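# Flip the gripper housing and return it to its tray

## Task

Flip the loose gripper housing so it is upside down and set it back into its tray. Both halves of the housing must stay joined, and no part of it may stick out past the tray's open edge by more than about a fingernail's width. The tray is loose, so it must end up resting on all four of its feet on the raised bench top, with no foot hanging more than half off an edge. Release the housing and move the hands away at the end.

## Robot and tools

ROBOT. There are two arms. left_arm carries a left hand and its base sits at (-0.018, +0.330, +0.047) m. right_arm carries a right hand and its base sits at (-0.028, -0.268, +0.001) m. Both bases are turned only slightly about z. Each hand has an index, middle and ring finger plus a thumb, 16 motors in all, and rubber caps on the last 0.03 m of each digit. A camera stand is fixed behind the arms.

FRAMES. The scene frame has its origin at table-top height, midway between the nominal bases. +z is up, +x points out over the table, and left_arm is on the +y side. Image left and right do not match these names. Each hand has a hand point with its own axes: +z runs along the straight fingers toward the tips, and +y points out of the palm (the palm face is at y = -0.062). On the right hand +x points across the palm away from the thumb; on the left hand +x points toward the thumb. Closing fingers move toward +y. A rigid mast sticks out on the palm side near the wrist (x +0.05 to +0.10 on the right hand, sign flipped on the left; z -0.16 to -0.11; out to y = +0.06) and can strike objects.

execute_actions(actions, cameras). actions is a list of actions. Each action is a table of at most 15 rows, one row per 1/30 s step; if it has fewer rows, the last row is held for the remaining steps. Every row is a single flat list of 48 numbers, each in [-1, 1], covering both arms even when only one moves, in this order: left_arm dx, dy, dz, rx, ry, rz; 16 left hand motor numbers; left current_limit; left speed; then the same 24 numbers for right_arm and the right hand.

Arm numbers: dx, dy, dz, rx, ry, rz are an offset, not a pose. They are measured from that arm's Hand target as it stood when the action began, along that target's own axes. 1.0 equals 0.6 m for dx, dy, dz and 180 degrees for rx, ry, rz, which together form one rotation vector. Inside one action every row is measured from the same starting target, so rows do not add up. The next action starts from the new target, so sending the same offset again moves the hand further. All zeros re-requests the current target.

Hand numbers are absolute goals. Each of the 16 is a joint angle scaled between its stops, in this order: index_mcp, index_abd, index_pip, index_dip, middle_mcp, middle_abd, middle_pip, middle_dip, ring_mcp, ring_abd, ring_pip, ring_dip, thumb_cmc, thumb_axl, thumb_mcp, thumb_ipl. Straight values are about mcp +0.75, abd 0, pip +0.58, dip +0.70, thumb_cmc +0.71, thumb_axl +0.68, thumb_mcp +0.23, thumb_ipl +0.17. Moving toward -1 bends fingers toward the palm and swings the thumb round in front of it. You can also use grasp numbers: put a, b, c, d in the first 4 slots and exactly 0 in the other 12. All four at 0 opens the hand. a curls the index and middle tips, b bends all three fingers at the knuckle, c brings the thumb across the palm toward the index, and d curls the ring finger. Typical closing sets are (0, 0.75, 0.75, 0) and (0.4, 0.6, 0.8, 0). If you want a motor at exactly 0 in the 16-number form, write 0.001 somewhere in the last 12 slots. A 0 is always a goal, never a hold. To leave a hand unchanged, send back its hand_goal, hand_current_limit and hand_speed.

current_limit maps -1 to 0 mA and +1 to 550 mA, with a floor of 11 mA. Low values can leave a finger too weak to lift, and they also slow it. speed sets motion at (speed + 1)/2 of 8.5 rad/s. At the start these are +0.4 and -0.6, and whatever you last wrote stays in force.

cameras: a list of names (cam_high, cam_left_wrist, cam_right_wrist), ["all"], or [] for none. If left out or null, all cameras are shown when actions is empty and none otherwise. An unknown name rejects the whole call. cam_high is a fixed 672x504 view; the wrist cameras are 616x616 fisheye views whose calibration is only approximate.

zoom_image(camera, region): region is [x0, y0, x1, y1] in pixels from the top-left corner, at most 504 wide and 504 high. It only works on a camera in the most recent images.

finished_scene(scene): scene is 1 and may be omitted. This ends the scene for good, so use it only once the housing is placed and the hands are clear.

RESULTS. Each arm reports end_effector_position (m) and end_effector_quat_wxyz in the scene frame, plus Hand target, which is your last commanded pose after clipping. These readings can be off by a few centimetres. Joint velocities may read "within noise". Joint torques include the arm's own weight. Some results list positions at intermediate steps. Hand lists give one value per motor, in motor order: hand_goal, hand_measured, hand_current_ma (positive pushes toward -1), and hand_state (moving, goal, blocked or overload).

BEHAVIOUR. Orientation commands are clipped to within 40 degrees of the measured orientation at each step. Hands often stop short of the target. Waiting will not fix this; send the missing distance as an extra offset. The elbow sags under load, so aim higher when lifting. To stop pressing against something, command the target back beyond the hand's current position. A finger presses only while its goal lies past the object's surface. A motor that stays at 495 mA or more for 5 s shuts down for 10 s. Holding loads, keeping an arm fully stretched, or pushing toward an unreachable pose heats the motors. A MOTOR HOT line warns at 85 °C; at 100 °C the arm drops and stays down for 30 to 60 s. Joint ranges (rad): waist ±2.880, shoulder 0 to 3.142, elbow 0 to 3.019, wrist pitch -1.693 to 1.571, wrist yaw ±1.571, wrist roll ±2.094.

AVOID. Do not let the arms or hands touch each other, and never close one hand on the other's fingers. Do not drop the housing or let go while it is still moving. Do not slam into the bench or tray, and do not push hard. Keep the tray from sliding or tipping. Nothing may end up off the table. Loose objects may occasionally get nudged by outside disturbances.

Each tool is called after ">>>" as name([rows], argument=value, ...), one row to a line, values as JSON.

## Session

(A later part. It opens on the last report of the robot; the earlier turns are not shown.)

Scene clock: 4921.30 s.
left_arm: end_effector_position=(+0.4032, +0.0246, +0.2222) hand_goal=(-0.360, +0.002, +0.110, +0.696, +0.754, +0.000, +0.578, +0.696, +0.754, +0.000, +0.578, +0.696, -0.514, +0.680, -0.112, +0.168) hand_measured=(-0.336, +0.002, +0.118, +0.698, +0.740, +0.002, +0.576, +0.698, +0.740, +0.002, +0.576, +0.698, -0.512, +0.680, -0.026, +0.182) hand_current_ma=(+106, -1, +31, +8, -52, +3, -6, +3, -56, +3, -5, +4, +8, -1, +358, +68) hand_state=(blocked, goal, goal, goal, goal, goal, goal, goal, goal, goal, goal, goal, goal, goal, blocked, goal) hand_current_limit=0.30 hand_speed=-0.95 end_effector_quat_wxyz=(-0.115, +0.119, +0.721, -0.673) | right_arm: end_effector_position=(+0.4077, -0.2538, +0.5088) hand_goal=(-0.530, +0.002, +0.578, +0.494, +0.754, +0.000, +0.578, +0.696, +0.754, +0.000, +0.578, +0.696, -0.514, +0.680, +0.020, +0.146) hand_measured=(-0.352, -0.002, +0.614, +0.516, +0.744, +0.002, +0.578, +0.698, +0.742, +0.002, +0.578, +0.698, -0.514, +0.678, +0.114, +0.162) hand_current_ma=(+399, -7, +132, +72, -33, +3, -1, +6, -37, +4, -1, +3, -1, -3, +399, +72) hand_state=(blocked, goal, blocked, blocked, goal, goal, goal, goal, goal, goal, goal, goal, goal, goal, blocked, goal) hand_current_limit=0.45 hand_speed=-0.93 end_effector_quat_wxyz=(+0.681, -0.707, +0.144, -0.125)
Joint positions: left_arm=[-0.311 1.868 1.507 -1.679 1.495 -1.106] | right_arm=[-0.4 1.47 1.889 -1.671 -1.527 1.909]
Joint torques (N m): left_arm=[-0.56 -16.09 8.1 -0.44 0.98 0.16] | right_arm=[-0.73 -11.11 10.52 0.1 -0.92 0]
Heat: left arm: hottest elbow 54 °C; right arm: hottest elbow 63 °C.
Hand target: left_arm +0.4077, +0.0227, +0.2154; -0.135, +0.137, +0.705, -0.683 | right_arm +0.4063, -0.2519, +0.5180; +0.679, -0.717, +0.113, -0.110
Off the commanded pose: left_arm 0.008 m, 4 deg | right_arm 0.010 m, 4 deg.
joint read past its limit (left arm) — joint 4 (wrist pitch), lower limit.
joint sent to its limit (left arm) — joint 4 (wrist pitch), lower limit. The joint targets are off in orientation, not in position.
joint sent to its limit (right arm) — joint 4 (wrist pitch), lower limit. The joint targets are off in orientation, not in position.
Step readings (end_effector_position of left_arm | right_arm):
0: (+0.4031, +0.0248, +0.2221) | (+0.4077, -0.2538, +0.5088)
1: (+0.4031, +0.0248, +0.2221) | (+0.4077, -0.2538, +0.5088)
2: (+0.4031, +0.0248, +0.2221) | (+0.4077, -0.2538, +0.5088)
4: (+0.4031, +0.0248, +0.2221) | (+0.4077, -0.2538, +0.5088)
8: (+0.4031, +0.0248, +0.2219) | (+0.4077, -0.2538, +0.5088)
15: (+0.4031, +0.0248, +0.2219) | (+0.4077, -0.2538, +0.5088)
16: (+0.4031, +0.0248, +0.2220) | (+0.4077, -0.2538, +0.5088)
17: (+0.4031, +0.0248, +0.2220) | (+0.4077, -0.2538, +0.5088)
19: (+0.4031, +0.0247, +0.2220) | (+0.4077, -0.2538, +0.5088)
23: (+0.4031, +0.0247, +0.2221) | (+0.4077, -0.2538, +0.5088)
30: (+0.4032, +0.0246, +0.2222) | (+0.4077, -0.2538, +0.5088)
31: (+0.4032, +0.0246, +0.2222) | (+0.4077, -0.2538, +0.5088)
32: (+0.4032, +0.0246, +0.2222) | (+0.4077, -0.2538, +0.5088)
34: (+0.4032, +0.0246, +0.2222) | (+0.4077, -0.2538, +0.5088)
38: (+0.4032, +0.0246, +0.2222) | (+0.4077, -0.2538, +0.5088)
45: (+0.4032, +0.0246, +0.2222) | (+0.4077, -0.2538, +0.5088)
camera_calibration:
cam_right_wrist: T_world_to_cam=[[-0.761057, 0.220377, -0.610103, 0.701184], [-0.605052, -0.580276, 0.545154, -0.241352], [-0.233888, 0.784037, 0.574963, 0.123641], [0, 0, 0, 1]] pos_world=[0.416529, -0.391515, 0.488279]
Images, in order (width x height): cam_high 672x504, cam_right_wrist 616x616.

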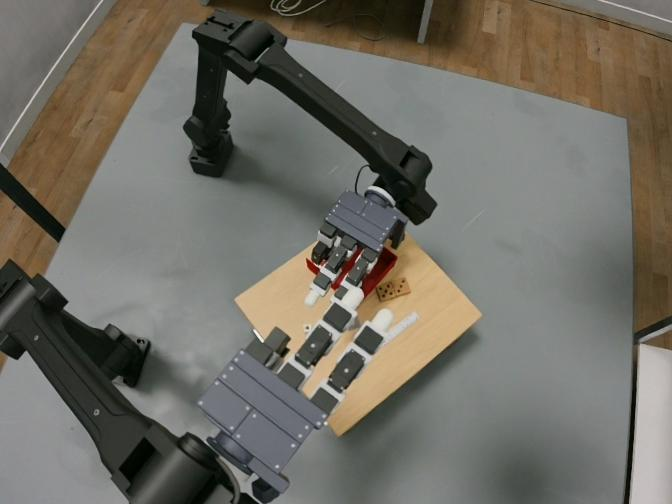

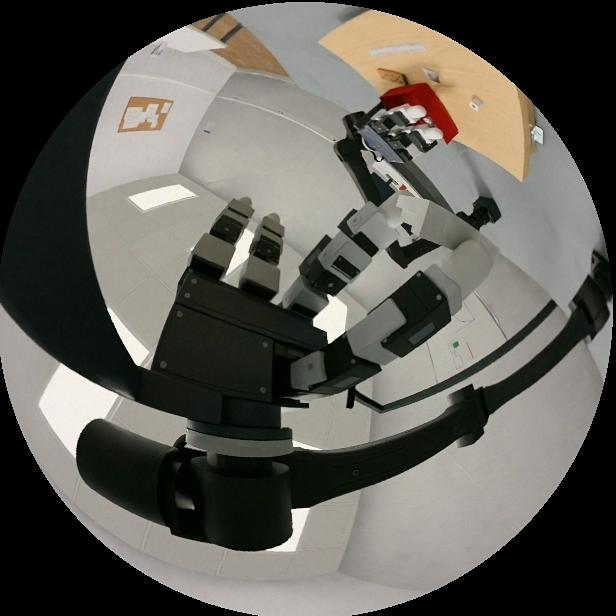

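>>> execute_actions([
  [[0,-0.04,-0.0014,0,0,0,-0.36,0.001,0.109,0.696,0.754,0,0.577,0.696,0.754,0,0.577,0.696,-0.514,0.68,-0.112,0.168,0.3,-0.95,0,0,0,0,0,0,-0.53,0.001,0.577,0.493,0.754,0,0.577,0.696,0.754,0,0.577,0.696,-0.514,0.68,0.02,0.146,0.45,-0.93]],
  [[0,-0.05,-0.0018,0,0,0,-0.36,0.001,0.109,0.696,0.754,0,0.577,0.696,0.754,0,0.577,0.696,-0.514,0.68,-0.112,0.168,0.3,-0.95,0,0,0,0,0,0,-0.53,0.001,0.577,0.493,0.754,0,0.577,0.696,0.754,0,0.577,0.696,-0.514,0.68,0.02,0.146,0.45,-0.93]],
], cameras=["cam_high","cam_left_wrist","cam_right_wrist"])

>>> zoom_image(camera="cam_right_wrist", region=[380, 80, 470, 170])

>>> zoom_image(camera="cam_high", region=[300, 210, 370, 280])

>>> zoom_image(camera="cam_left_wrist", region=[60, 160, 300, 400])

Scene clock: 4939.97 s.
left_arm: end_effector_position=(+0.3983, +0.0260, +0.2518) hand_goal=(-0.360, +0.002, +0.110, +0.696, +0.754, +0.000, +0.578, +0.696, +0.754, +0.000, +0.578, +0.696, -0.514, +0.680, -0.112, +0.168) hand_measured=(-0.336, +0.000, +0.118, +0.698, +0.740, +0.002, +0.576, +0.698, +0.740, +0.002, +0.576, +0.698, -0.512, +0.680, -0.028, +0.182) hand_current_ma=(+106, -7, +32, +8, -52, +3, -6, +3, -56, +3, -5, +4, +4, -1, +358, +68) hand_state=(blocked, goal, goal, goal, goal, goal, goal, goal, goal, goal, goal, goal, goal, goal, blocked, goal) hand_current_limit=0.30 hand_speed=-0.95 end_effector_quat_wxyz=(-0.123, +0.108, +0.723, -0.672) | right_arm: end_effector_position=(+0.4077, -0.2538, +0.5088) hand_goal=(-0.530, +0.002, +0.578, +0.494, +0.754, +0.000, +0.578, +0.696, +0.754, +0.000, +0.578, +0.696, -0.514, +0.680, +0.020, +0.146) hand_measured=(-0.352, -0.002, +0.614, +0.516, +0.744, +0.002, +0.578, +0.698, +0.742, +0.002, +0.578, +0.698, -0.514, +0.678, +0.114, +0.162) hand_current_ma=(+399, -7, +132, +72, -33, +3, -1, +6, -37, +4, -1, +3, -1, -3, +399, +72) hand_state=(blocked, goal, blocked, blocked, goal, goal, goal, goal, goal, goal, goal, goal, goal, goal, blocked, goal) hand_current_limit=0.45 hand_speed=-0.93 end_effector_quat_wxyz=(+0.681, -0.707, +0.144, -0.125)
Joint positions: left_arm=[-0.311 1.822 1.526 -1.679 1.497 -1.198] | right_arm=[-0.4 1.47 1.889 -1.671 -1.527 1.909]
Joint torques (N m): left_arm=[-1.73 -17.73 11.34 -0.25 1.1 -0.23] | right_arm=[-0.44 -10.81 10.51 0.12 -0.94 0.02]
Heat: left arm: hottest elbow 54 °C; right arm: hottest elbow 63 °C.
Hand target: left_arm +0.4079, +0.0229, +0.2696; -0.135, +0.137, +0.705, -0.683 | right_arm +0.4063, -0.2519, +0.5180; +0.679, -0.717, +0.113, -0.110
Off the commanded pose: left_arm 0.020 m, 4 deg | right_arm 0.010 m, 4 deg.
joint read past its limit (left arm) — joint 4 (wrist pitch), lower limit.
joint sent to its limit (left arm) — joint 4 (wrist pitch), lower limit. The joint targets are off in orientation, not in position.
joint sent to its limit (right arm) — joint 4 (wrist pitch), lower limit. The joint targets are off in orientation, not in position.
Step readings (end_effector_position of left_arm | right_arm):
0: (+0.4032, +0.0246, +0.2222) | (+0.4077, -0.2538, +0.5088)
1: (+0.4032, +0.0246, +0.2222) | (+0.4077, -0.2538, +0.5088)
2: (+0.4031, +0.0246, +0.2222) | (+0.4077, -0.2538, +0.5088)
4: (+0.4029, +0.0247, +0.2223) | (+0.4077, -0.2538, +0.5088)
8: (+0.4022, +0.0249, +0.2226) | (+0.4077, -0.2538, +0.5088)
15: (+0.4015, +0.0251, +0.2228) | (+0.4077, -0.2538, +0.5088)
16: (+0.4014, +0.0251, +0.2228) | (+0.4077, -0.2538, +0.5088)
17: (+0.4009, +0.0253, +0.2235) | (+0.4077, -0.2538, +0.5088)
19: (+0.3997, +0.0257, +0.2256) | (+0.4077, -0.2538, +0.5088)
23: (+0.3976, +0.0264, +0.2359) | (+0.4077, -0.2538, +0.5088)
30: (+0.3987, +0.0259, +0.2514) | (+0.4077, -0.2538, +0.5088)
camera_calibration:
cam_left_wrist: T_world_to_cam=[[0.733472, -0.241131, 0.635511, -0.483369], [-0.183536, 0.829974, 0.526743, -0.133223], [-0.654472, -0.50299, 0.564506, 0.254272], [0, 0, 0, 1]] pos_world=[0.4965, 0.121913, 0.233822]
cam_right_wrist: T_world_to_cam=[[-0.761057, 0.220377, -0.610103, 0.701184], [-0.605052, -0.580276, 0.545154, -0.241352], [-0.233888, 0.784037, 0.574963, 0.123641], [0, 0, 0, 1]] pos_world=[0.416529, -0.391515, 0.488279]

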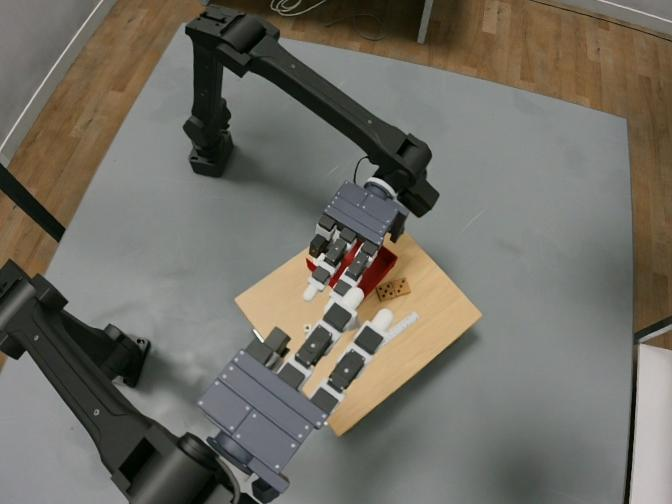

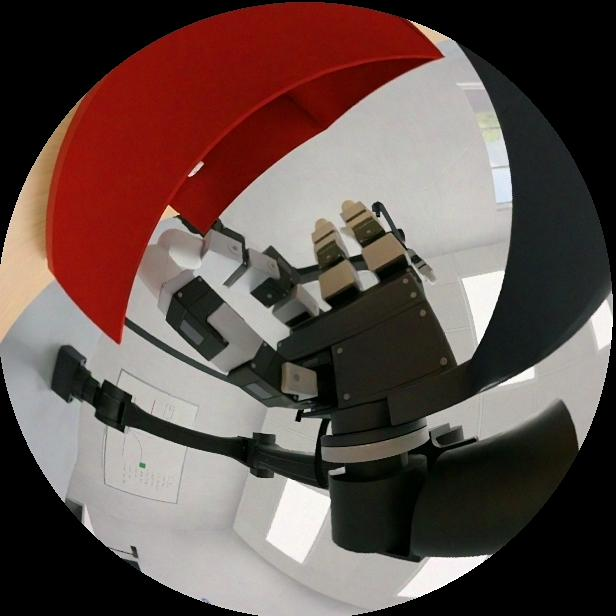

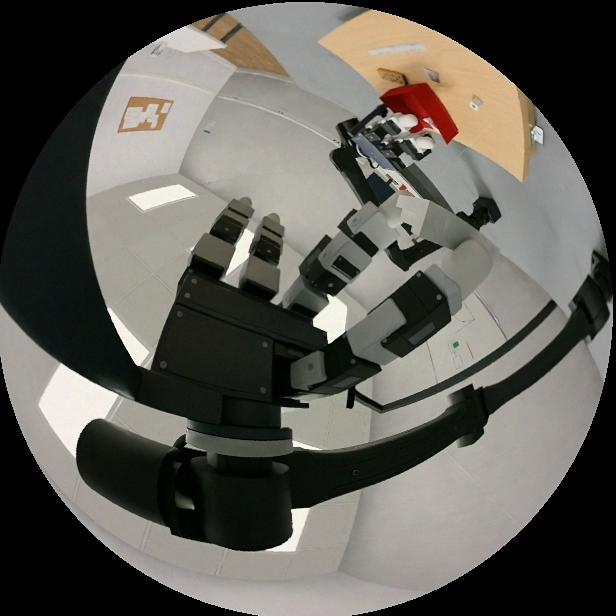

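Scaled by 5.600 from the camera's 616x616 image, which has a finer 880x880 frame.

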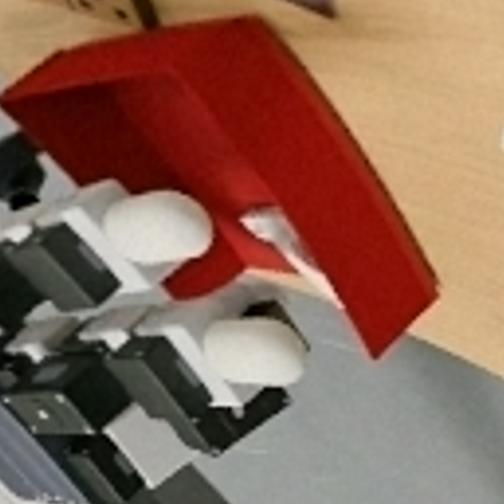

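Scaled by 7.200 from the camera's 672x504 image, which has a finer 960x720 frame.

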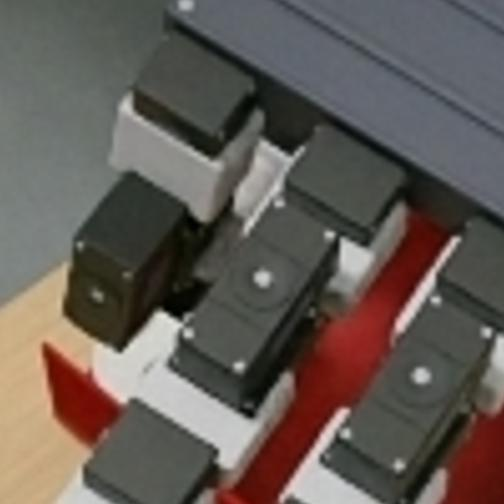

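Scaled by 2.100 from the camera's 616x616 image, which has a finer 880x880 frame.

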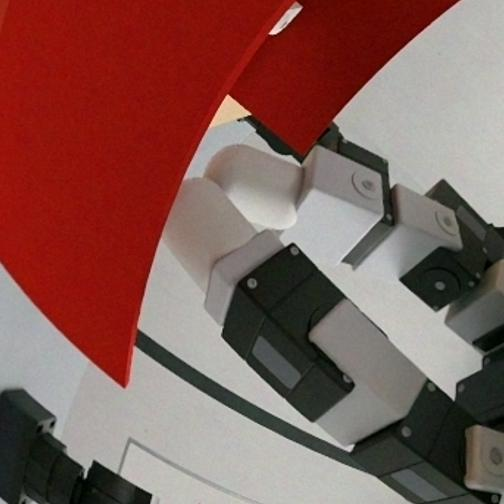

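>>> execute_actions([
  [[0.04,-0.08,0.0,0,0,0,-0.274,0.001,0.109,0.696,0.754,0,0.577,0.696,0.754,0,0.577,0.696,-0.514,0.68,0.045,0.168,0.3,-0.85,0,0,0,0,0,0,-0.53,0.001,0.577,0.493,0.754,0,0.577,0.696,0.754,0,0.577,0.696,-0.514,0.68,0.02,0.146,0.45,-0.93]],
  [[0.07,-0.06,-0.01,0,0,0,-0.274,0.001,0.109,0.696,0.754,0,0.577,0.696,0.754,0,0.577,0.696,-0.514,0.68,0.045,0.168,0.3,-0.85,0,0,0,0,0,0,-0.53,0.001,0.577,0.493,0.754,0,0.577,0.696,0.754,0,0.577,0.696,-0.514,0.68,0.02,0.146,0.45,-0.93]],
], cameras=["cam_high","cam_left_wrist","cam_right_wrist"])

>>> zoom_image(camera="cam_right_wrist", region=[380, 80, 470, 170])

>>> zoom_image(camera="cam_high", region=[300, 205, 400, 305])

>>> zoom_image(camera="cam_left_wrist", region=[20, 20, 320, 320])

Scene clock: 4948.33 s.
left_arm: end_effector_position=(+0.3464, +0.0474, +0.3553) hand_goal=(-0.274, +0.002, +0.110, +0.696, +0.754, +0.000, +0.578, +0.696, +0.754, +0.000, +0.578, +0.696, -0.514, +0.680, +0.046, +0.168) hand_measured=(-0.280, +0.000, +0.114, +0.698, +0.740, +0.002, +0.576, +0.698, +0.740, +0.002, +0.576, +0.698, -0.514, +0.680, +0.044, +0.170) hand_current_ma=(-24, -7, +14, +8, -52, +3, -6, +3, -56, +3, -5, +4, +1, -1, -5, +11) hand_state=(goal, goal, goal, goal, goal, goal, goal, goal, goal, goal, goal, goal, goal, goal, goal, goal) hand_current_limit=0.30 hand_speed=-0.85 end_effector_quat_wxyz=(-0.094, +0.118, +0.722, -0.675) | right_arm: end_effector_position=(+0.4077, -0.2538, +0.5088) hand_goal=(-0.530, +0.002, +0.578, +0.494, +0.754, +0.000, +0.578, +0.696, +0.754, +0.000, +0.578, +0.696, -0.514, +0.680, +0.020, +0.146) hand_measured=(-0.352, -0.002, +0.614, +0.516, +0.744, +0.002, +0.578, +0.698, +0.742, +0.002, +0.578, +0.698, -0.514, +0.678, +0.114, +0.162) hand_current_ma=(+399, -7, +132, +72, -33, +3, -1, +6, -37, +4, -1, +3, -1, -3, +399, +72) hand_state=(blocked, goal, blocked, blocked, goal, goal, goal, goal, goal, goal, goal, goal, goal, goal, blocked, goal) hand_current_limit=0.45 hand_speed=-0.93 end_effector_quat_wxyz=(+0.681, -0.707, +0.144, -0.125)
Joint positions: left_arm=[-0.299 1.561 1.479 -1.679 1.499 -1.357] | right_arm=[-0.4 1.47 1.889 -1.671 -1.527 1.909]
Joint torques (N m): left_arm=[-0.09 -13.39 8.42 -0.03 1.14 -0.16] | right_arm=[-0.5 -11.16 10.56 0.16 -0.91 0.02]
Heat: left arm: hottest elbow 54 °C; right arm: hottest elbow 63 °C.
Hand target: left_arm +0.3484, +0.0510, +0.3539; -0.135, +0.137, +0.705, -0.683 | right_arm +0.4063, -0.2519, +0.5180; +0.679, -0.717, +0.113, -0.110
Off the commanded pose: left_arm 0.004 m, 6 deg | right_arm 0.010 m, 4 deg.
joint read past its limit (left arm) — joint 4 (wrist pitch), lower limit.
joint sent to its limit (left arm) — joint 4 (wrist pitch), lower limit. The joint targets are off in orientation, not in position.
joint sent to its limit (right arm) — joint 4 (wrist pitch), lower limit. The joint targets are off in orientation, not in position.
Step readings (end_effector_position of left_arm | right_arm):
0: (+0.3983, +0.0260, +0.2518) | (+0.4077, -0.2538, +0.5088)
1: (+0.3982, +0.0260, +0.2518) | (+0.4077, -0.2538, +0.5088)
2: (+0.3975, +0.0263, +0.2532) | (+0.4077, -0.2538, +0.5088)
4: (+0.3954, +0.0269, +0.2583) | (+0.4077, -0.2538, +0.5088)
8: (+0.3884, +0.0290, +0.2827) | (+0.4077, -0.2538, +0.5088)
15: (+0.3793, +0.0314, +0.3112) | (+0.4077, -0.2538, +0.5088)
16: (+0.3790, +0.0315, +0.3114) | (+0.4077, -0.2538, +0.5088)
17: (+0.3782, +0.0317, +0.3118) | (+0.4077, -0.2538, +0.5088)
19: (+0.3736, +0.0334, +0.3131) | (+0.4077, -0.2538, +0.5088)
23: (+0.3587, +0.0397, +0.3280) | (+0.4077, -0.2538, +0.5088)
30: (+0.3477, +0.0462, +0.3564) | (+0.4077, -0.2538, +0.5088)
camera_calibration:
cam_left_wrist: T_world_to_cam=[[0.702738, -0.214517, 0.678337, -0.511657], [-0.23153, 0.8326, 0.503161, -0.19013], [-0.67272, -0.510646, 0.535433, 0.189523], [0, 0, 0, 1]] pos_world=[0.443036, 0.145322, 0.341265]
cam_right_wrist: T_world_to_cam=[[-0.761057, 0.220377, -0.610103, 0.701184], [-0.605052, -0.580276, 0.545154, -0.241352], [-0.233888, 0.784037, 0.574963, 0.123641], [0, 0, 0, 1]] pos_world=[0.416529, -0.391515, 0.488279]

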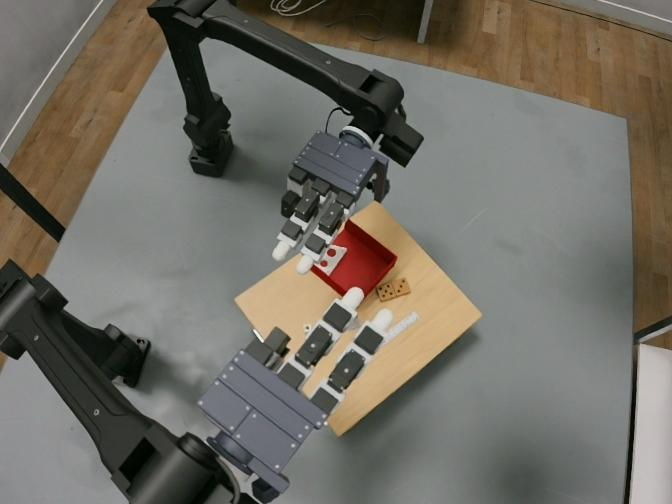

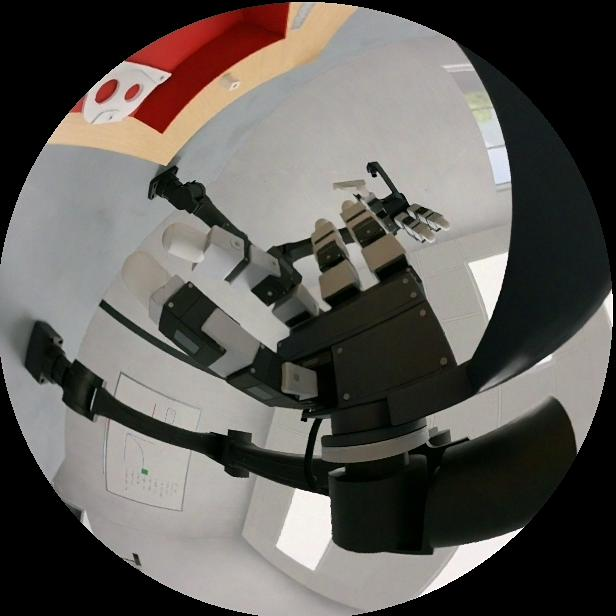

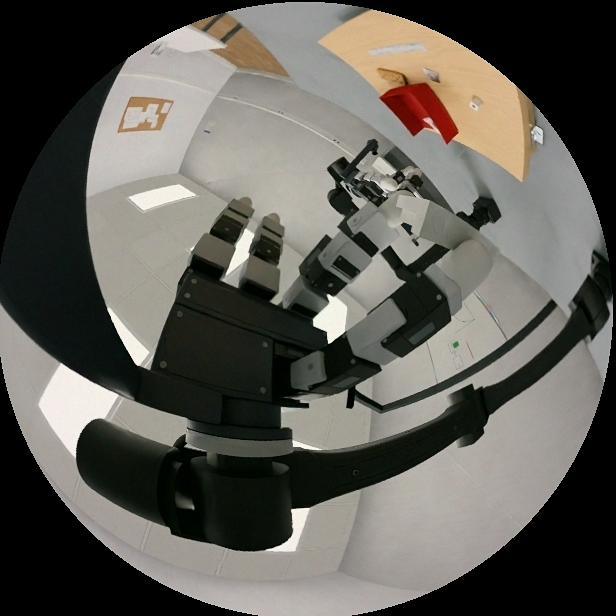

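Scaled by 5.600 from the camera's 616x616 image, which has a finer 880x880 frame.

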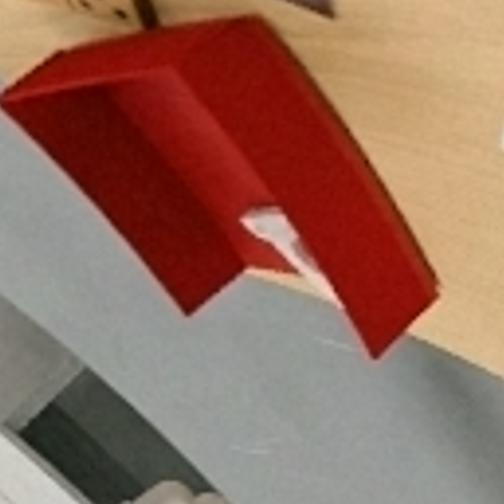

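Scaled by 5.040 from the camera's 672x504 image, which has a finer 960x720 frame.

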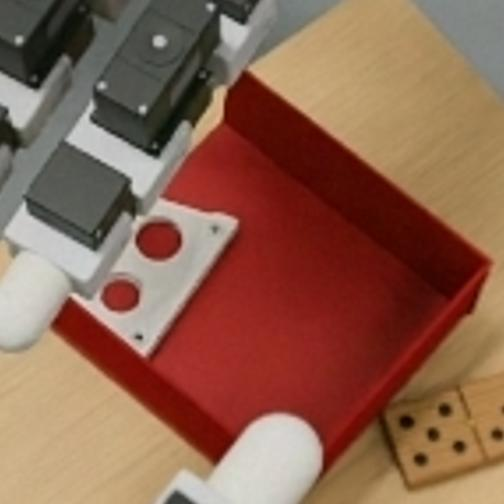

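Scaled by 1.680 from the camera's 616x616 image, which has a finer 880x880 frame.

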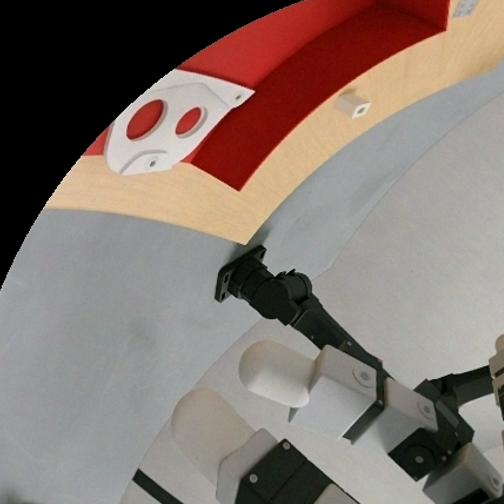

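>>> execute_actions([
  [[-0.0585,0.025,0.002,0,0,0,-0.274,0.001,0.109,0.696,0.754,0,0.577,0.696,0.754,0,0.577,0.696,0.2,0.68,0.045,0.168,0.3,-0.75,0,0,0,0,0,0,-0.53,0.001,0.577,0.493,0.754,0,0.577,0.696,0.754,0,0.577,0.696,-0.514,0.68,0.02,0.146,0.45,-0.93]],
  [[-0.0585,0.065,0.0022,0,0,0,-0.274,0.001,0.109,0.696,0.754,0,0.577,0.696,0.754,0,0.577,0.696,0.2,0.68,0.045,0.168,0.3,-0.75,0,0,0,0,0,0,-0.53,0.001,0.577,0.493,0.754,0,0.577,0.696,0.754,0,0.577,0.696,-0.514,0.68,0.02,0.146,0.45,-0.93]],
], cameras=[])

Scene clock: 5010.67 s.
left_arm: end_effector_position=(+0.4022, +0.0304, +0.2851) hand_goal=(-0.274, +0.002, +0.110, +0.696, +0.754, +0.000, +0.578, +0.696, +0.754, +0.000, +0.578, +0.696, +0.200, +0.680, +0.046, +0.168) hand_measured=(-0.280, +0.000, +0.114, +0.698, +0.740, +0.002, +0.576, +0.698, +0.740, +0.002, +0.576, +0.698, +0.180, +0.680, +0.044, +0.170) hand_current_ma=(-23, -7, +14, +8, -52, +3, -6, +3, -56, +3, -5, +4, -83, -1, -5, +10) hand_state=(goal, goal, goal, goal, goal, goal, goal, goal, goal, goal, goal, goal, blocked, goal, goal, goal) hand_current_limit=0.30 hand_speed=-0.75 end_effector_quat_wxyz=(-0.127, +0.089, +0.724, -0.673) | right_arm: end_effector_position=(+0.4077, -0.2538, +0.5088) hand_goal=(-0.530, +0.002, +0.578, +0.494, +0.754, +0.000, +0.578, +0.696, +0.754, +0.000, +0.578, +0.696, -0.514, +0.680, +0.020, +0.146) hand_measured=(-0.352, -0.002, +0.614, +0.516, +0.744, +0.002, +0.578, +0.698, +0.742, +0.002, +0.578, +0.698, -0.514, +0.678, +0.114, +0.162) hand_current_ma=(+399, -7, +132, +72, -33, +3, -1, +6, -37, +4, -1, +3, -1, -3, +399, +72) hand_state=(blocked, goal, blocked, blocked, goal, goal, goal, goal, goal, goal, goal, goal, goal, goal, blocked, goal) hand_current_limit=0.45 hand_speed=-0.93 end_effector_quat_wxyz=(+0.681, -0.707, +0.144, -0.125)
Joint positions: left_arm=[-0.299 1.79 1.572 -1.679 1.504 -1.307] | right_arm=[-0.4 1.47 1.889 -1.671 -1.527 1.909]
Joint torques (N m): left_arm=[-1.9 -15.97 11.64 -0.14 1.02 0.1] | right_arm=[-0.5 -11.05 10.52 0.05 -0.95 0.02]
Heat: left arm: hottest elbow 54 °C; right arm: hottest elbow 63 °C.
Hand target: left_arm +0.4129, +0.0237, +0.2996; -0.135, +0.137, +0.705, -0.683 | right_arm +0.4063, -0.2519, +0.5180; +0.679, -0.717, +0.113, -0.110
Off the commanded pose: left_arm 0.019 m, 6 deg | right_arm 0.010 m, 4 deg.
joint read past its limit (left arm) — joint 4 (wrist pitch), lower limit.
joint sent to its limit (left arm) — joint 4 (wrist pitch), lower limit. The joint targets are off in orientation, not in position.
joint sent to its limit (right arm) — joint 4 (wrist pitch), lower limit. The joint targets are off in orientation, not in position.
Step readings (end_effector_position of left_arm | right_arm):
0: (+0.3463, +0.0474, +0.3554) | (+0.4077, -0.2538, +0.5088)
1: (+0.3464, +0.0474, +0.3552) | (+0.4077, -0.2538, +0.5088)
2: (+0.3468, +0.0473, +0.3543) | (+0.4077, -0.2538, +0.5088)
4: (+0.3492, +0.0463, +0.3514) | (+0.4077, -0.2538, +0.5088)
8: (+0.3607, +0.0428, +0.3359) | (+0.4077, -0.2538, +0.5088)
15: (+0.3673, +0.0409, +0.3186) | (+0.4077, -0.2538, +0.5088)
16: (+0.3676, +0.0408, +0.3189) | (+0.4077, -0.2538, +0.5088)
17: (+0.3692, +0.0403, +0.3196) | (+0.4077, -0.2538, +0.5088)
19: (+0.3764, +0.0381, +0.3200) | (+0.4077, -0.2538, +0.5088)
23: (+0.3928, +0.0331, +0.3080) | (+0.4077, -0.2538, +0.5088)
30: (+0.4001, +0.0309, +0.2829) | (+0.4077, -0.2538, +0.5088)
No camera images: "cameras" was empty.

>>> execute_actions([
  [[0.011,0.0907,0.012,0,0,0,-0.274,0.001,0.109,0.696,0.754,0,0.577,0.696,0.754,0,0.577,0.696,0.2,0.68,0.045,0.168,0.3,-0.75,0,0,0,0,0,0,-0.53,0.001,0.577,0.493,0.754,0,0.577,0.696,0.754,0,0.577,0.696,-0.514,0.68,0.02,0.146,0.45,-0.93]],
], cameras=["cam_high","cam_right_wrist"])

>>> zoom_image(camera="cam_right_wrist", region=[390, 90, 460, 160])

>>> zoom_image(camera="cam_high", region=[300, 205, 380, 285])

Scene clock: 5017.20 s.
left_arm: end_effector_position=(+0.4045, +0.0242, +0.2478) hand_goal=(-0.274, +0.002, +0.110, +0.696, +0.754, +0.000, +0.578, +0.696, +0.754, +0.000, +0.578, +0.696, +0.200, +0.680, +0.046, +0.168) hand_measured=(-0.280, +0.000, +0.114, +0.698, +0.740, +0.002, +0.576, +0.698, +0.740, +0.002, +0.576, +0.698, +0.180, +0.680, +0.044, +0.170) hand_current_ma=(-23, -7, +14, +8, -52, +3, -6, +3, -56, +3, -5, +4, -78, -1, -5, +10) hand_state=(goal, goal, goal, goal, goal, goal, goal, goal, goal, goal, goal, goal, goal, goal, goal, goal) hand_current_limit=0.30 hand_speed=-0.75 end_effector_quat_wxyz=(-0.113, +0.115, +0.719, -0.676) | right_arm: end_effector_position=(+0.4077, -0.2538, +0.5088) hand_goal=(-0.530, +0.002, +0.578, +0.494, +0.754, +0.000, +0.578, +0.696, +0.754, +0.000, +0.578, +0.696, -0.514, +0.680, +0.020, +0.146) hand_measured=(-0.352, -0.002, +0.614, +0.516, +0.744, +0.002, +0.578, +0.698, +0.742, +0.002, +0.578, +0.698, -0.514, +0.678, +0.114, +0.162) hand_current_ma=(+399, -7, +132, +72, -33, +3, -1, +6, -37, +4, -1, +3, -1, -3, +399, +72) hand_state=(blocked, goal, blocked, blocked, goal, goal, goal, goal, goal, goal, goal, goal, goal, goal, blocked, goal) hand_current_limit=0.45 hand_speed=-0.93 end_effector_quat_wxyz=(+0.681, -0.707, +0.144, -0.125)
Joint positions: left_arm=[-0.31 1.834 1.532 -1.672 1.504 -1.174] | right_arm=[-0.4 1.47 1.889 -1.671 -1.527 1.909]
Joint torques (N m): left_arm=[-0.91 -16.73 8.16 -0.73 0.92 0.15] | right_arm=[-0.26 -11.05 10.54 0.13 -0.94 0]
Heat: left arm: hottest elbow 56 °C; right arm: hottest elbow 63 °C.
Hand target: left_arm +0.4045, +0.0211, +0.2449; -0.135, +0.137, +0.705, -0.683 | right_arm +0.4063, -0.2519, +0.5180; +0.679, -0.717, +0.113, -0.110
Off the commanded pose: left_arm 0.004 m, 4 deg | right_arm 0.010 m, 4 deg.
joint sent to its limit (left arm) — joint 4 (wrist pitch), lower limit. The joint targets are off in orientation, not in position.
joint sent to its limit (right arm) — joint 4 (wrist pitch), lower limit. The joint targets are off in orientation, not in position.
Step readings (end_effector_position of left_arm | right_arm):
0: (+0.4022, +0.0304, +0.2851) | (+0.4077, -0.2538, +0.5088)
1: (+0.4023, +0.0303, +0.2851) | (+0.4077, -0.2538, +0.5088)
2: (+0.4027, +0.0298, +0.2848) | (+0.4077, -0.2538, +0.5088)
4: (+0.4033, +0.0283, +0.2822) | (+0.4077, -0.2538, +0.5088)
8: (+0.4012, +0.0273, +0.2695) | (+0.4077, -0.2538, +0.5088)
15: (+0.4036, +0.0252, +0.2490) | (+0.4077, -0.2538, +0.5088)
camera_calibration:
cam_right_wrist: T_world_to_cam=[[-0.761057, 0.220377, -0.610103, 0.701184], [-0.605052, -0.580276, 0.545154, -0.241352], [-0.233888, 0.784037, 0.574963, 0.123641], [0, 0, 0, 1]] pos_world=[0.416529, -0.391515, 0.488279]
Images, in order (width x height): cam_high 672x504, cam_right_wrist 616x616.

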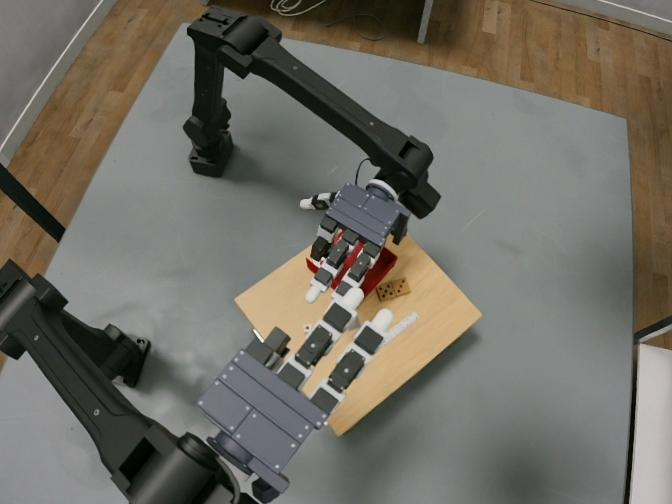

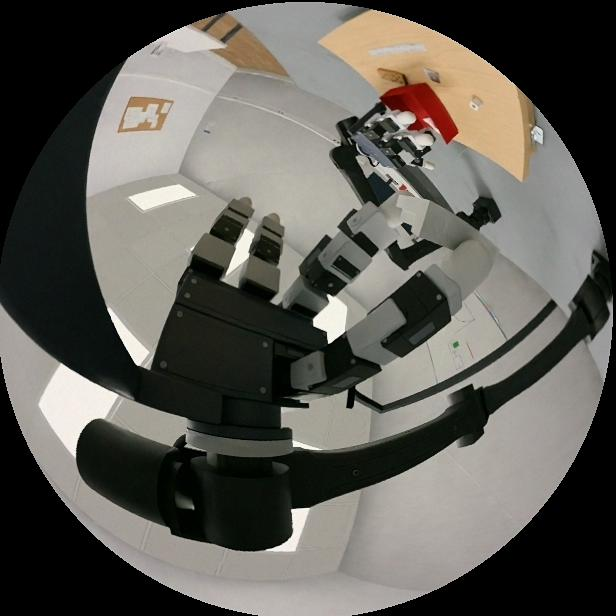

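Scaled by 7.200 from the camera's 616x616 image, which has a finer 880x880 frame.

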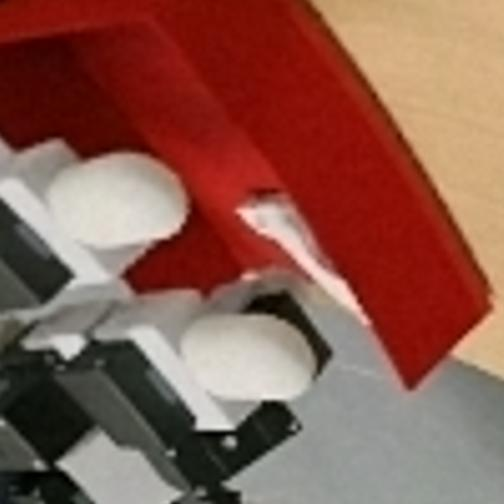

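Scaled by 6.300 from the camera's 672x504 image, which has a finer 960x720 frame.

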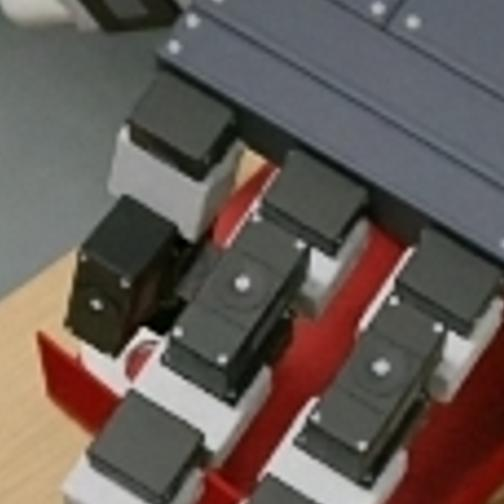

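>>> execute_actions([
  [[0.0006,0.05,0.0002,0,0,0,-0.274,0.001,0.109,0.696,0.754,0,0.577,0.696,0.754,0,0.577,0.696,0.2,0.68,0.045,0.168,0.3,-0.75,0,0,0,0,0,0,-0.53,0.001,0.577,0.493,0.754,0,0.577,0.696,0.754,0,0.577,0.696,-0.514,0.68,0.02,0.146,0.45,-0.93]],
  [[0,0.0133,0,0,0,0,-0.274,0.001,0.109,0.696,0.754,0,0.577,0.696,0.754,0,0.577,0.696,0.2,0.68,0.045,0.168,0.3,-0.75,0,0,0,0,0,0,-0.53,0.001,0.577,0.493,0.754,0,0.577,0.696,0.754,0,0.577,0.696,-0.514,0.68,0.02,0.146,0.45,-0.93]],
], cameras=["cam_high","cam_right_wrist"])

>>> zoom_image(camera="cam_right_wrist", region=[390, 90, 460, 160])

>>> zoom_image(camera="cam_high", region=[300, 205, 380, 285])

Scene clock: 5029.03 s.
left_arm: end_effector_position=(+0.4047, +0.0244, +0.2199) hand_goal=(-0.274, +0.002, +0.110, +0.696, +0.754, +0.000, +0.578, +0.696, +0.754, +0.000, +0.578, +0.696, +0.200, +0.680, +0.046, +0.168) hand_measured=(-0.280, +0.006, +0.110, +0.696, +0.740, +0.002, +0.576, +0.698, +0.740, +0.002, +0.576, +0.698, +0.180, +0.680, +0.044, +0.170) hand_current_ma=(-22, +13, -2, +3, -52, +3, -6, +3, -56, +3, -5, +4, -77, -1, -5, +10) hand_state=(goal, goal, goal, goal, goal, goal, goal, goal, goal, goal, goal, goal, goal, goal, goal, goal) hand_current_limit=0.30 hand_speed=-0.75 end_effector_quat_wxyz=(-0.112, +0.120, +0.719, -0.675) | right_arm: end_effector_position=(+0.4077, -0.2538, +0.5088) hand_goal=(-0.530, +0.002, +0.578, +0.494, +0.754, +0.000, +0.578, +0.696, +0.754, +0.000, +0.578, +0.696, -0.514, +0.680, +0.020, +0.146) hand_measured=(-0.352, -0.002, +0.614, +0.516, +0.744, +0.002, +0.578, +0.698, +0.742, +0.002, +0.578, +0.698, -0.514, +0.678, +0.114, +0.162) hand_current_ma=(+399, -7, +132, +72, -33, +3, -1, +6, -37, +4, -1, +3, -1, -3, +399, +72) hand_state=(blocked, goal, blocked, blocked, goal, goal, goal, goal, goal, goal, goal, goal, goal, goal, blocked, goal) hand_current_limit=0.45 hand_speed=-0.93 end_effector_quat_wxyz=(+0.681, -0.707, +0.144, -0.125)
Joint positions: left_arm=[-0.31 1.872 1.504 -1.674 1.5 -1.097] | right_arm=[-0.4 1.47 1.889 -1.671 -1.527 1.909]
Joint torques (N m): left_arm=[-1.61 -15.91 7.12 -0.64 0.87 0.27] | right_arm=[-0.21 -10.75 10.45 0.09 -0.94 0.01]
Heat: left arm: hottest elbow 55 °C; right arm: hottest elbow 63 °C.
Hand target: left_arm +0.4045, +0.0223, +0.2071; -0.135, +0.137, +0.705, -0.683 | right_arm +0.4063, -0.2519, +0.5180; +0.679, -0.717, +0.113, -0.110
Off the commanded pose: left_arm 0.013 m, 4 deg | right_arm 0.010 m, 4 deg.
joint sent to its limit (left arm) — joint 4 (wrist pitch), lower limit. The joint targets are off in orientation, not in position.
joint sent to its limit (right arm) — joint 4 (wrist pitch), lower limit. The joint targets are off in orientation, not in position.
Step readings (end_effector_position of left_arm | right_arm):
0: (+0.4045, +0.0242, +0.2478) | (+0.4077, -0.2538, +0.5088)
1: (+0.4046, +0.0242, +0.2478) | (+0.4077, -0.2538, +0.5088)
2: (+0.4047, +0.0241, +0.2473) | (+0.4077, -0.2538, +0.5088)
4: (+0.4043, +0.0242, +0.2449) | (+0.4077, -0.2538, +0.5088)
8: (+0.4032, +0.0247, +0.2335) | (+0.4077, -0.2538, +0.5088)
15: (+0.4039, +0.0247, +0.2201) | (+0.4077, -0.2538, +0.5088)
16: (+0.4040, +0.0246, +0.2200) | (+0.4077, -0.2538, +0.5088)
17: (+0.4042, +0.0246, +0.2200) | (+0.4077, -0.2538, +0.5088)
19: (+0.4045, +0.0245, +0.2199) | (+0.4077, -0.2538, +0.5088)
23: (+0.4046, +0.0244, +0.2199) | (+0.4077, -0.2538, +0.5088)
30: (+0.4047, +0.0244, +0.2199) | (+0.4077, -0.2538, +0.5088)
camera_calibration:
cam_right_wrist: T_world_to_cam=[[-0.761057, 0.220377, -0.610103, 0.701184], [-0.605052, -0.580276, 0.545154, -0.241352], [-0.233888, 0.784037, 0.574963, 0.123641], [0, 0, 0, 1]] pos_world=[0.416529, -0.391515, 0.488279]
Images, in order (width x height): cam_high 672x504, cam_right_wrist 616x616.

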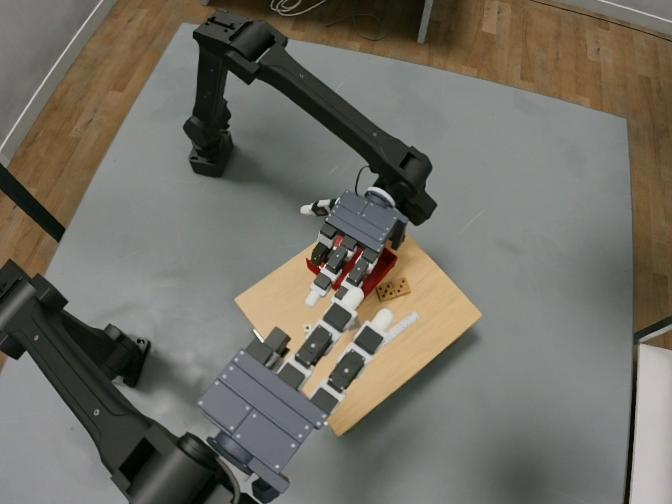

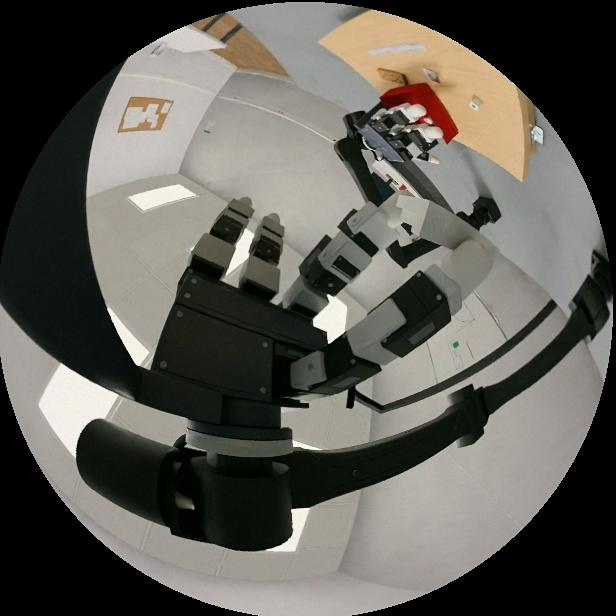

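Scaled by 7.200 from the camera's 616x616 image, which has a finer 880x880 frame.

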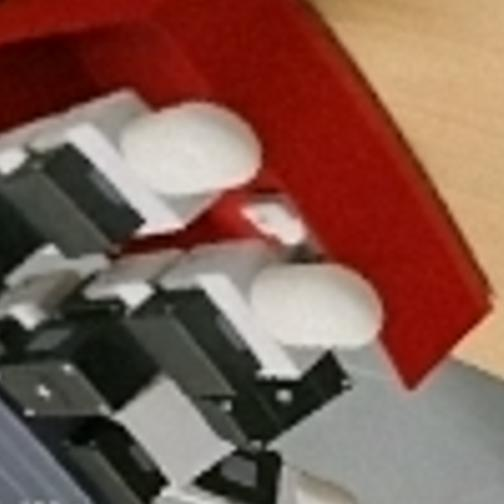

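Scaled by 6.300 from the camera's 672x504 image, which has a finer 960x720 frame.

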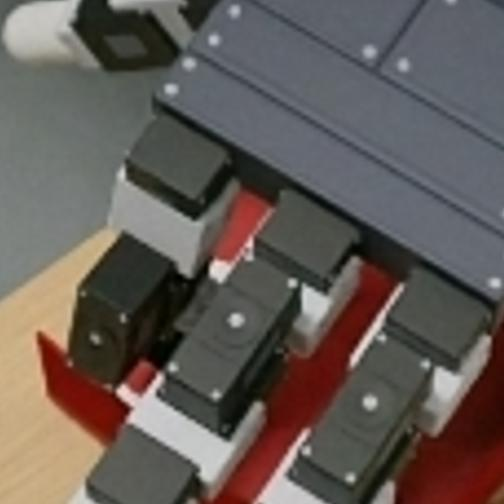

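>>> execute_actions([
  [[0,0,0,0,0,0,-0.29,0.001,0.109,0.696,0.754,0,0.577,0.696,0.754,0,0.577,0.696,-0.2,0.68,0.045,0.168,0.3,-0.75,0,0,0,0,0,0,-0.53,0.001,0.577,0.493,0.754,0,0.577,0.696,0.754,0,0.577,0.696,-0.514,0.68,0.02,0.146,0.45,-0.93]],
  [[0,0,0,0,0,0,-0.29,0.001,0.109,0.696,0.754,0,0.577,0.696,0.754,0,0.577,0.696,-0.5,0.68,0.045,0.168,0.3,-0.8,0,0,0,0,0,0,-0.53,0.001,0.577,0.493,0.754,0,0.577,0.696,0.754,0,0.577,0.696,-0.514,0.68,0.02,0.146,0.45,-0.93]],
  [[0,0,0,0,0,0,-0.29,0.001,0.109,0.696,0.754,0,0.577,0.696,0.754,0,0.577,0.696,-0.5,0.68,0.045,0.168,0.3,-0.8,0,0,0,0,0,0,-0.53,0.001,0.577,0.493,0.754,0,0.577,0.696,0.754,0,0.577,0.696,-0.514,0.68,0.02,0.146,0.45,-0.93]],
], cameras=["cam_right_wrist"])

>>> zoom_image(camera="cam_right_wrist", region=[390, 90, 460, 160])

Scene clock: 5038.47 s.
left_arm: end_effector_position=(+0.4035, +0.0248, +0.2197) hand_goal=(-0.290, +0.002, +0.110, +0.696, +0.754, +0.000, +0.578, +0.696, +0.754, +0.000, +0.578, +0.696, -0.500, +0.680, +0.046, +0.168) hand_measured=(-0.290, +0.004, +0.110, +0.696, +0.740, +0.002, +0.576, +0.698, +0.740, +0.002, +0.576, +0.698, -0.426, +0.684, +0.044, +0.170) hand_current_ma=(+3, +7, -1, +3, -52, +3, -6, +3, -56, +3, -5, +4, +328, +14, -5, +4) hand_state=(goal, goal, goal, goal, goal, goal, goal, goal, goal, goal, goal, goal, blocked, goal, goal, goal) hand_current_limit=0.30 hand_speed=-0.80 end_effector_quat_wxyz=(-0.114, +0.118, +0.719, -0.675) | right_arm: end_effector_position=(+0.4077, -0.2538, +0.5088) hand_goal=(-0.530, +0.002, +0.578, +0.494, +0.754, +0.000, +0.578, +0.696, +0.754, +0.000, +0.578, +0.696, -0.514, +0.680, +0.020, +0.146) hand_measured=(-0.352, -0.002, +0.614, +0.516, +0.744, +0.002, +0.578, +0.698, +0.742, +0.002, +0.578, +0.698, -0.514, +0.678, +0.114, +0.162) hand_current_ma=(+399, -7, +132, +72, -33, +3, -1, +6, -37, +4, -1, +3, -1, -3, +399, +72) hand_state=(blocked, goal, blocked, blocked, goal, goal, goal, goal, goal, goal, goal, goal, goal, goal, blocked, goal) hand_current_limit=0.45 hand_speed=-0.93 end_effector_quat_wxyz=(+0.681, -0.707, +0.144, -0.125)
Joint positions: left_arm=[-0.31 1.872 1.503 -1.68 1.5 -1.097] | right_arm=[-0.4 1.47 1.889 -1.671 -1.527 1.909]
Joint torques (N m): left_arm=[-1.03 -15.62 7.36 -0.23 0.81 0.32] | right_arm=[-0.26 -10.58 10.48 0.08 -0.95 0.04]
Heat: left arm: hottest elbow 54 °C; right arm: hottest elbow 63 °C.
Hand target: left_arm +0.4046, +0.0223, +0.2072; -0.135, +0.137, +0.705, -0.683 | right_arm +0.4063, -0.2519, +0.5180; +0.679, -0.717, +0.113, -0.110
Off the commanded pose: left_arm 0.013 m, 4 deg | right_arm 0.010 m, 4 deg.
joint read past its limit (left arm) — joint 4 (wrist pitch), lower limit.
joint sent to its limit (left arm) — joint 4 (wrist pitch), lower limit. The joint targets are off in orientation, not in position.
joint sent to its limit (right arm) — joint 4 (wrist pitch), lower limit. The joint targets are off in orientation, not in position.
Step readings (end_effector_position of left_arm | right_arm):
0: (+0.4047, +0.0244, +0.2199) | (+0.4077, -0.2538, +0.5088)
1: (+0.4047, +0.0244, +0.2199) | (+0.4077, -0.2538, +0.5088)
2: (+0.4047, +0.0244, +0.2199) | (+0.4077, -0.2538, +0.5088)
4: (+0.4047, +0.0244, +0.2199) | (+0.4077, -0.2538, +0.5088)
8: (+0.4047, +0.0244, +0.2199) | (+0.4077, -0.2538, +0.5088)
15: (+0.4047, +0.0244, +0.2199) | (+0.4077, -0.2538, +0.5088)
16: (+0.4047, +0.0244, +0.2199) | (+0.4077, -0.2538, +0.5088)
17: (+0.4047, +0.0244, +0.2199) | (+0.4077, -0.2538, +0.5088)
19: (+0.4047, +0.0244, +0.2199) | (+0.4077, -0.2538, +0.5088)
23: (+0.4047, +0.0244, +0.2199) | (+0.4077, -0.2538, +0.5088)
30: (+0.4038, +0.0247, +0.2198) | (+0.4077, -0.2538, +0.5088)
31: (+0.4036, +0.0247, +0.2197) | (+0.4077, -0.2538, +0.5088)
32: (+0.4035, +0.0247, +0.2197) | (+0.4077, -0.2538, +0.5088)
34: (+0.4035, +0.0247, +0.2197) | (+0.4077, -0.2538, +0.5088)
38: (+0.4035, +0.0248, +0.2197) | (+0.4077, -0.2538, +0.5088)
45: (+0.4035, +0.0248, +0.2197) | (+0.4077, -0.2538, +0.5088)
camera_calibration:
cam_right_wrist: T_world_to_cam=[[-0.761057, 0.220377, -0.610103, 0.701184], [-0.605052, -0.580276, 0.545154, -0.241352], [-0.233888, 0.784037, 0.574963, 0.123641], [0, 0, 0, 1]] pos_world=[0.416529, -0.391515, 0.488279]
Images, in order (width x height): cam_right_wrist 616x616.

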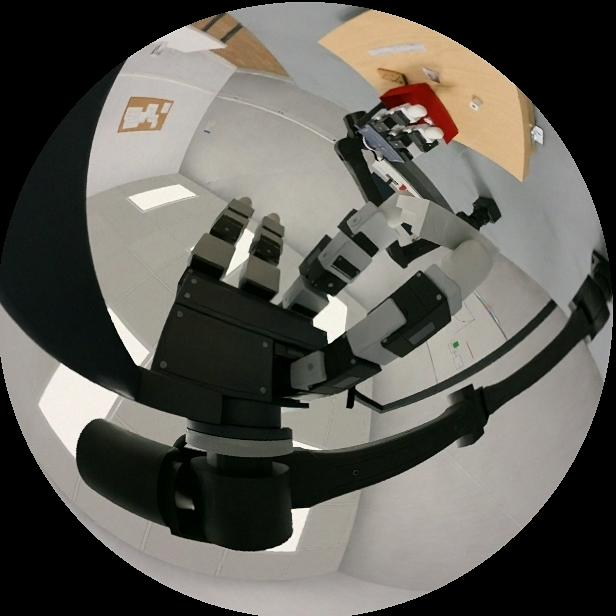

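Scaled by 7.200 from the camera's 616x616 image, which has a finer 880x880 frame.

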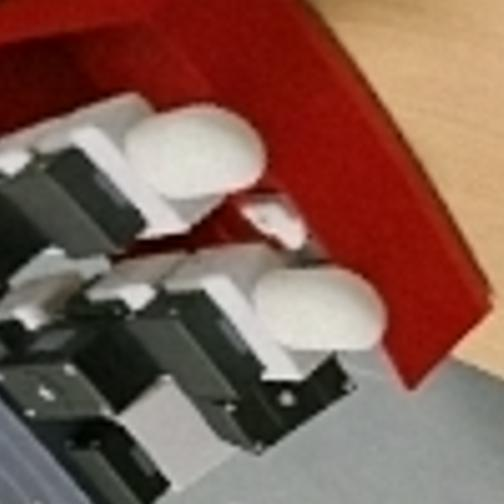

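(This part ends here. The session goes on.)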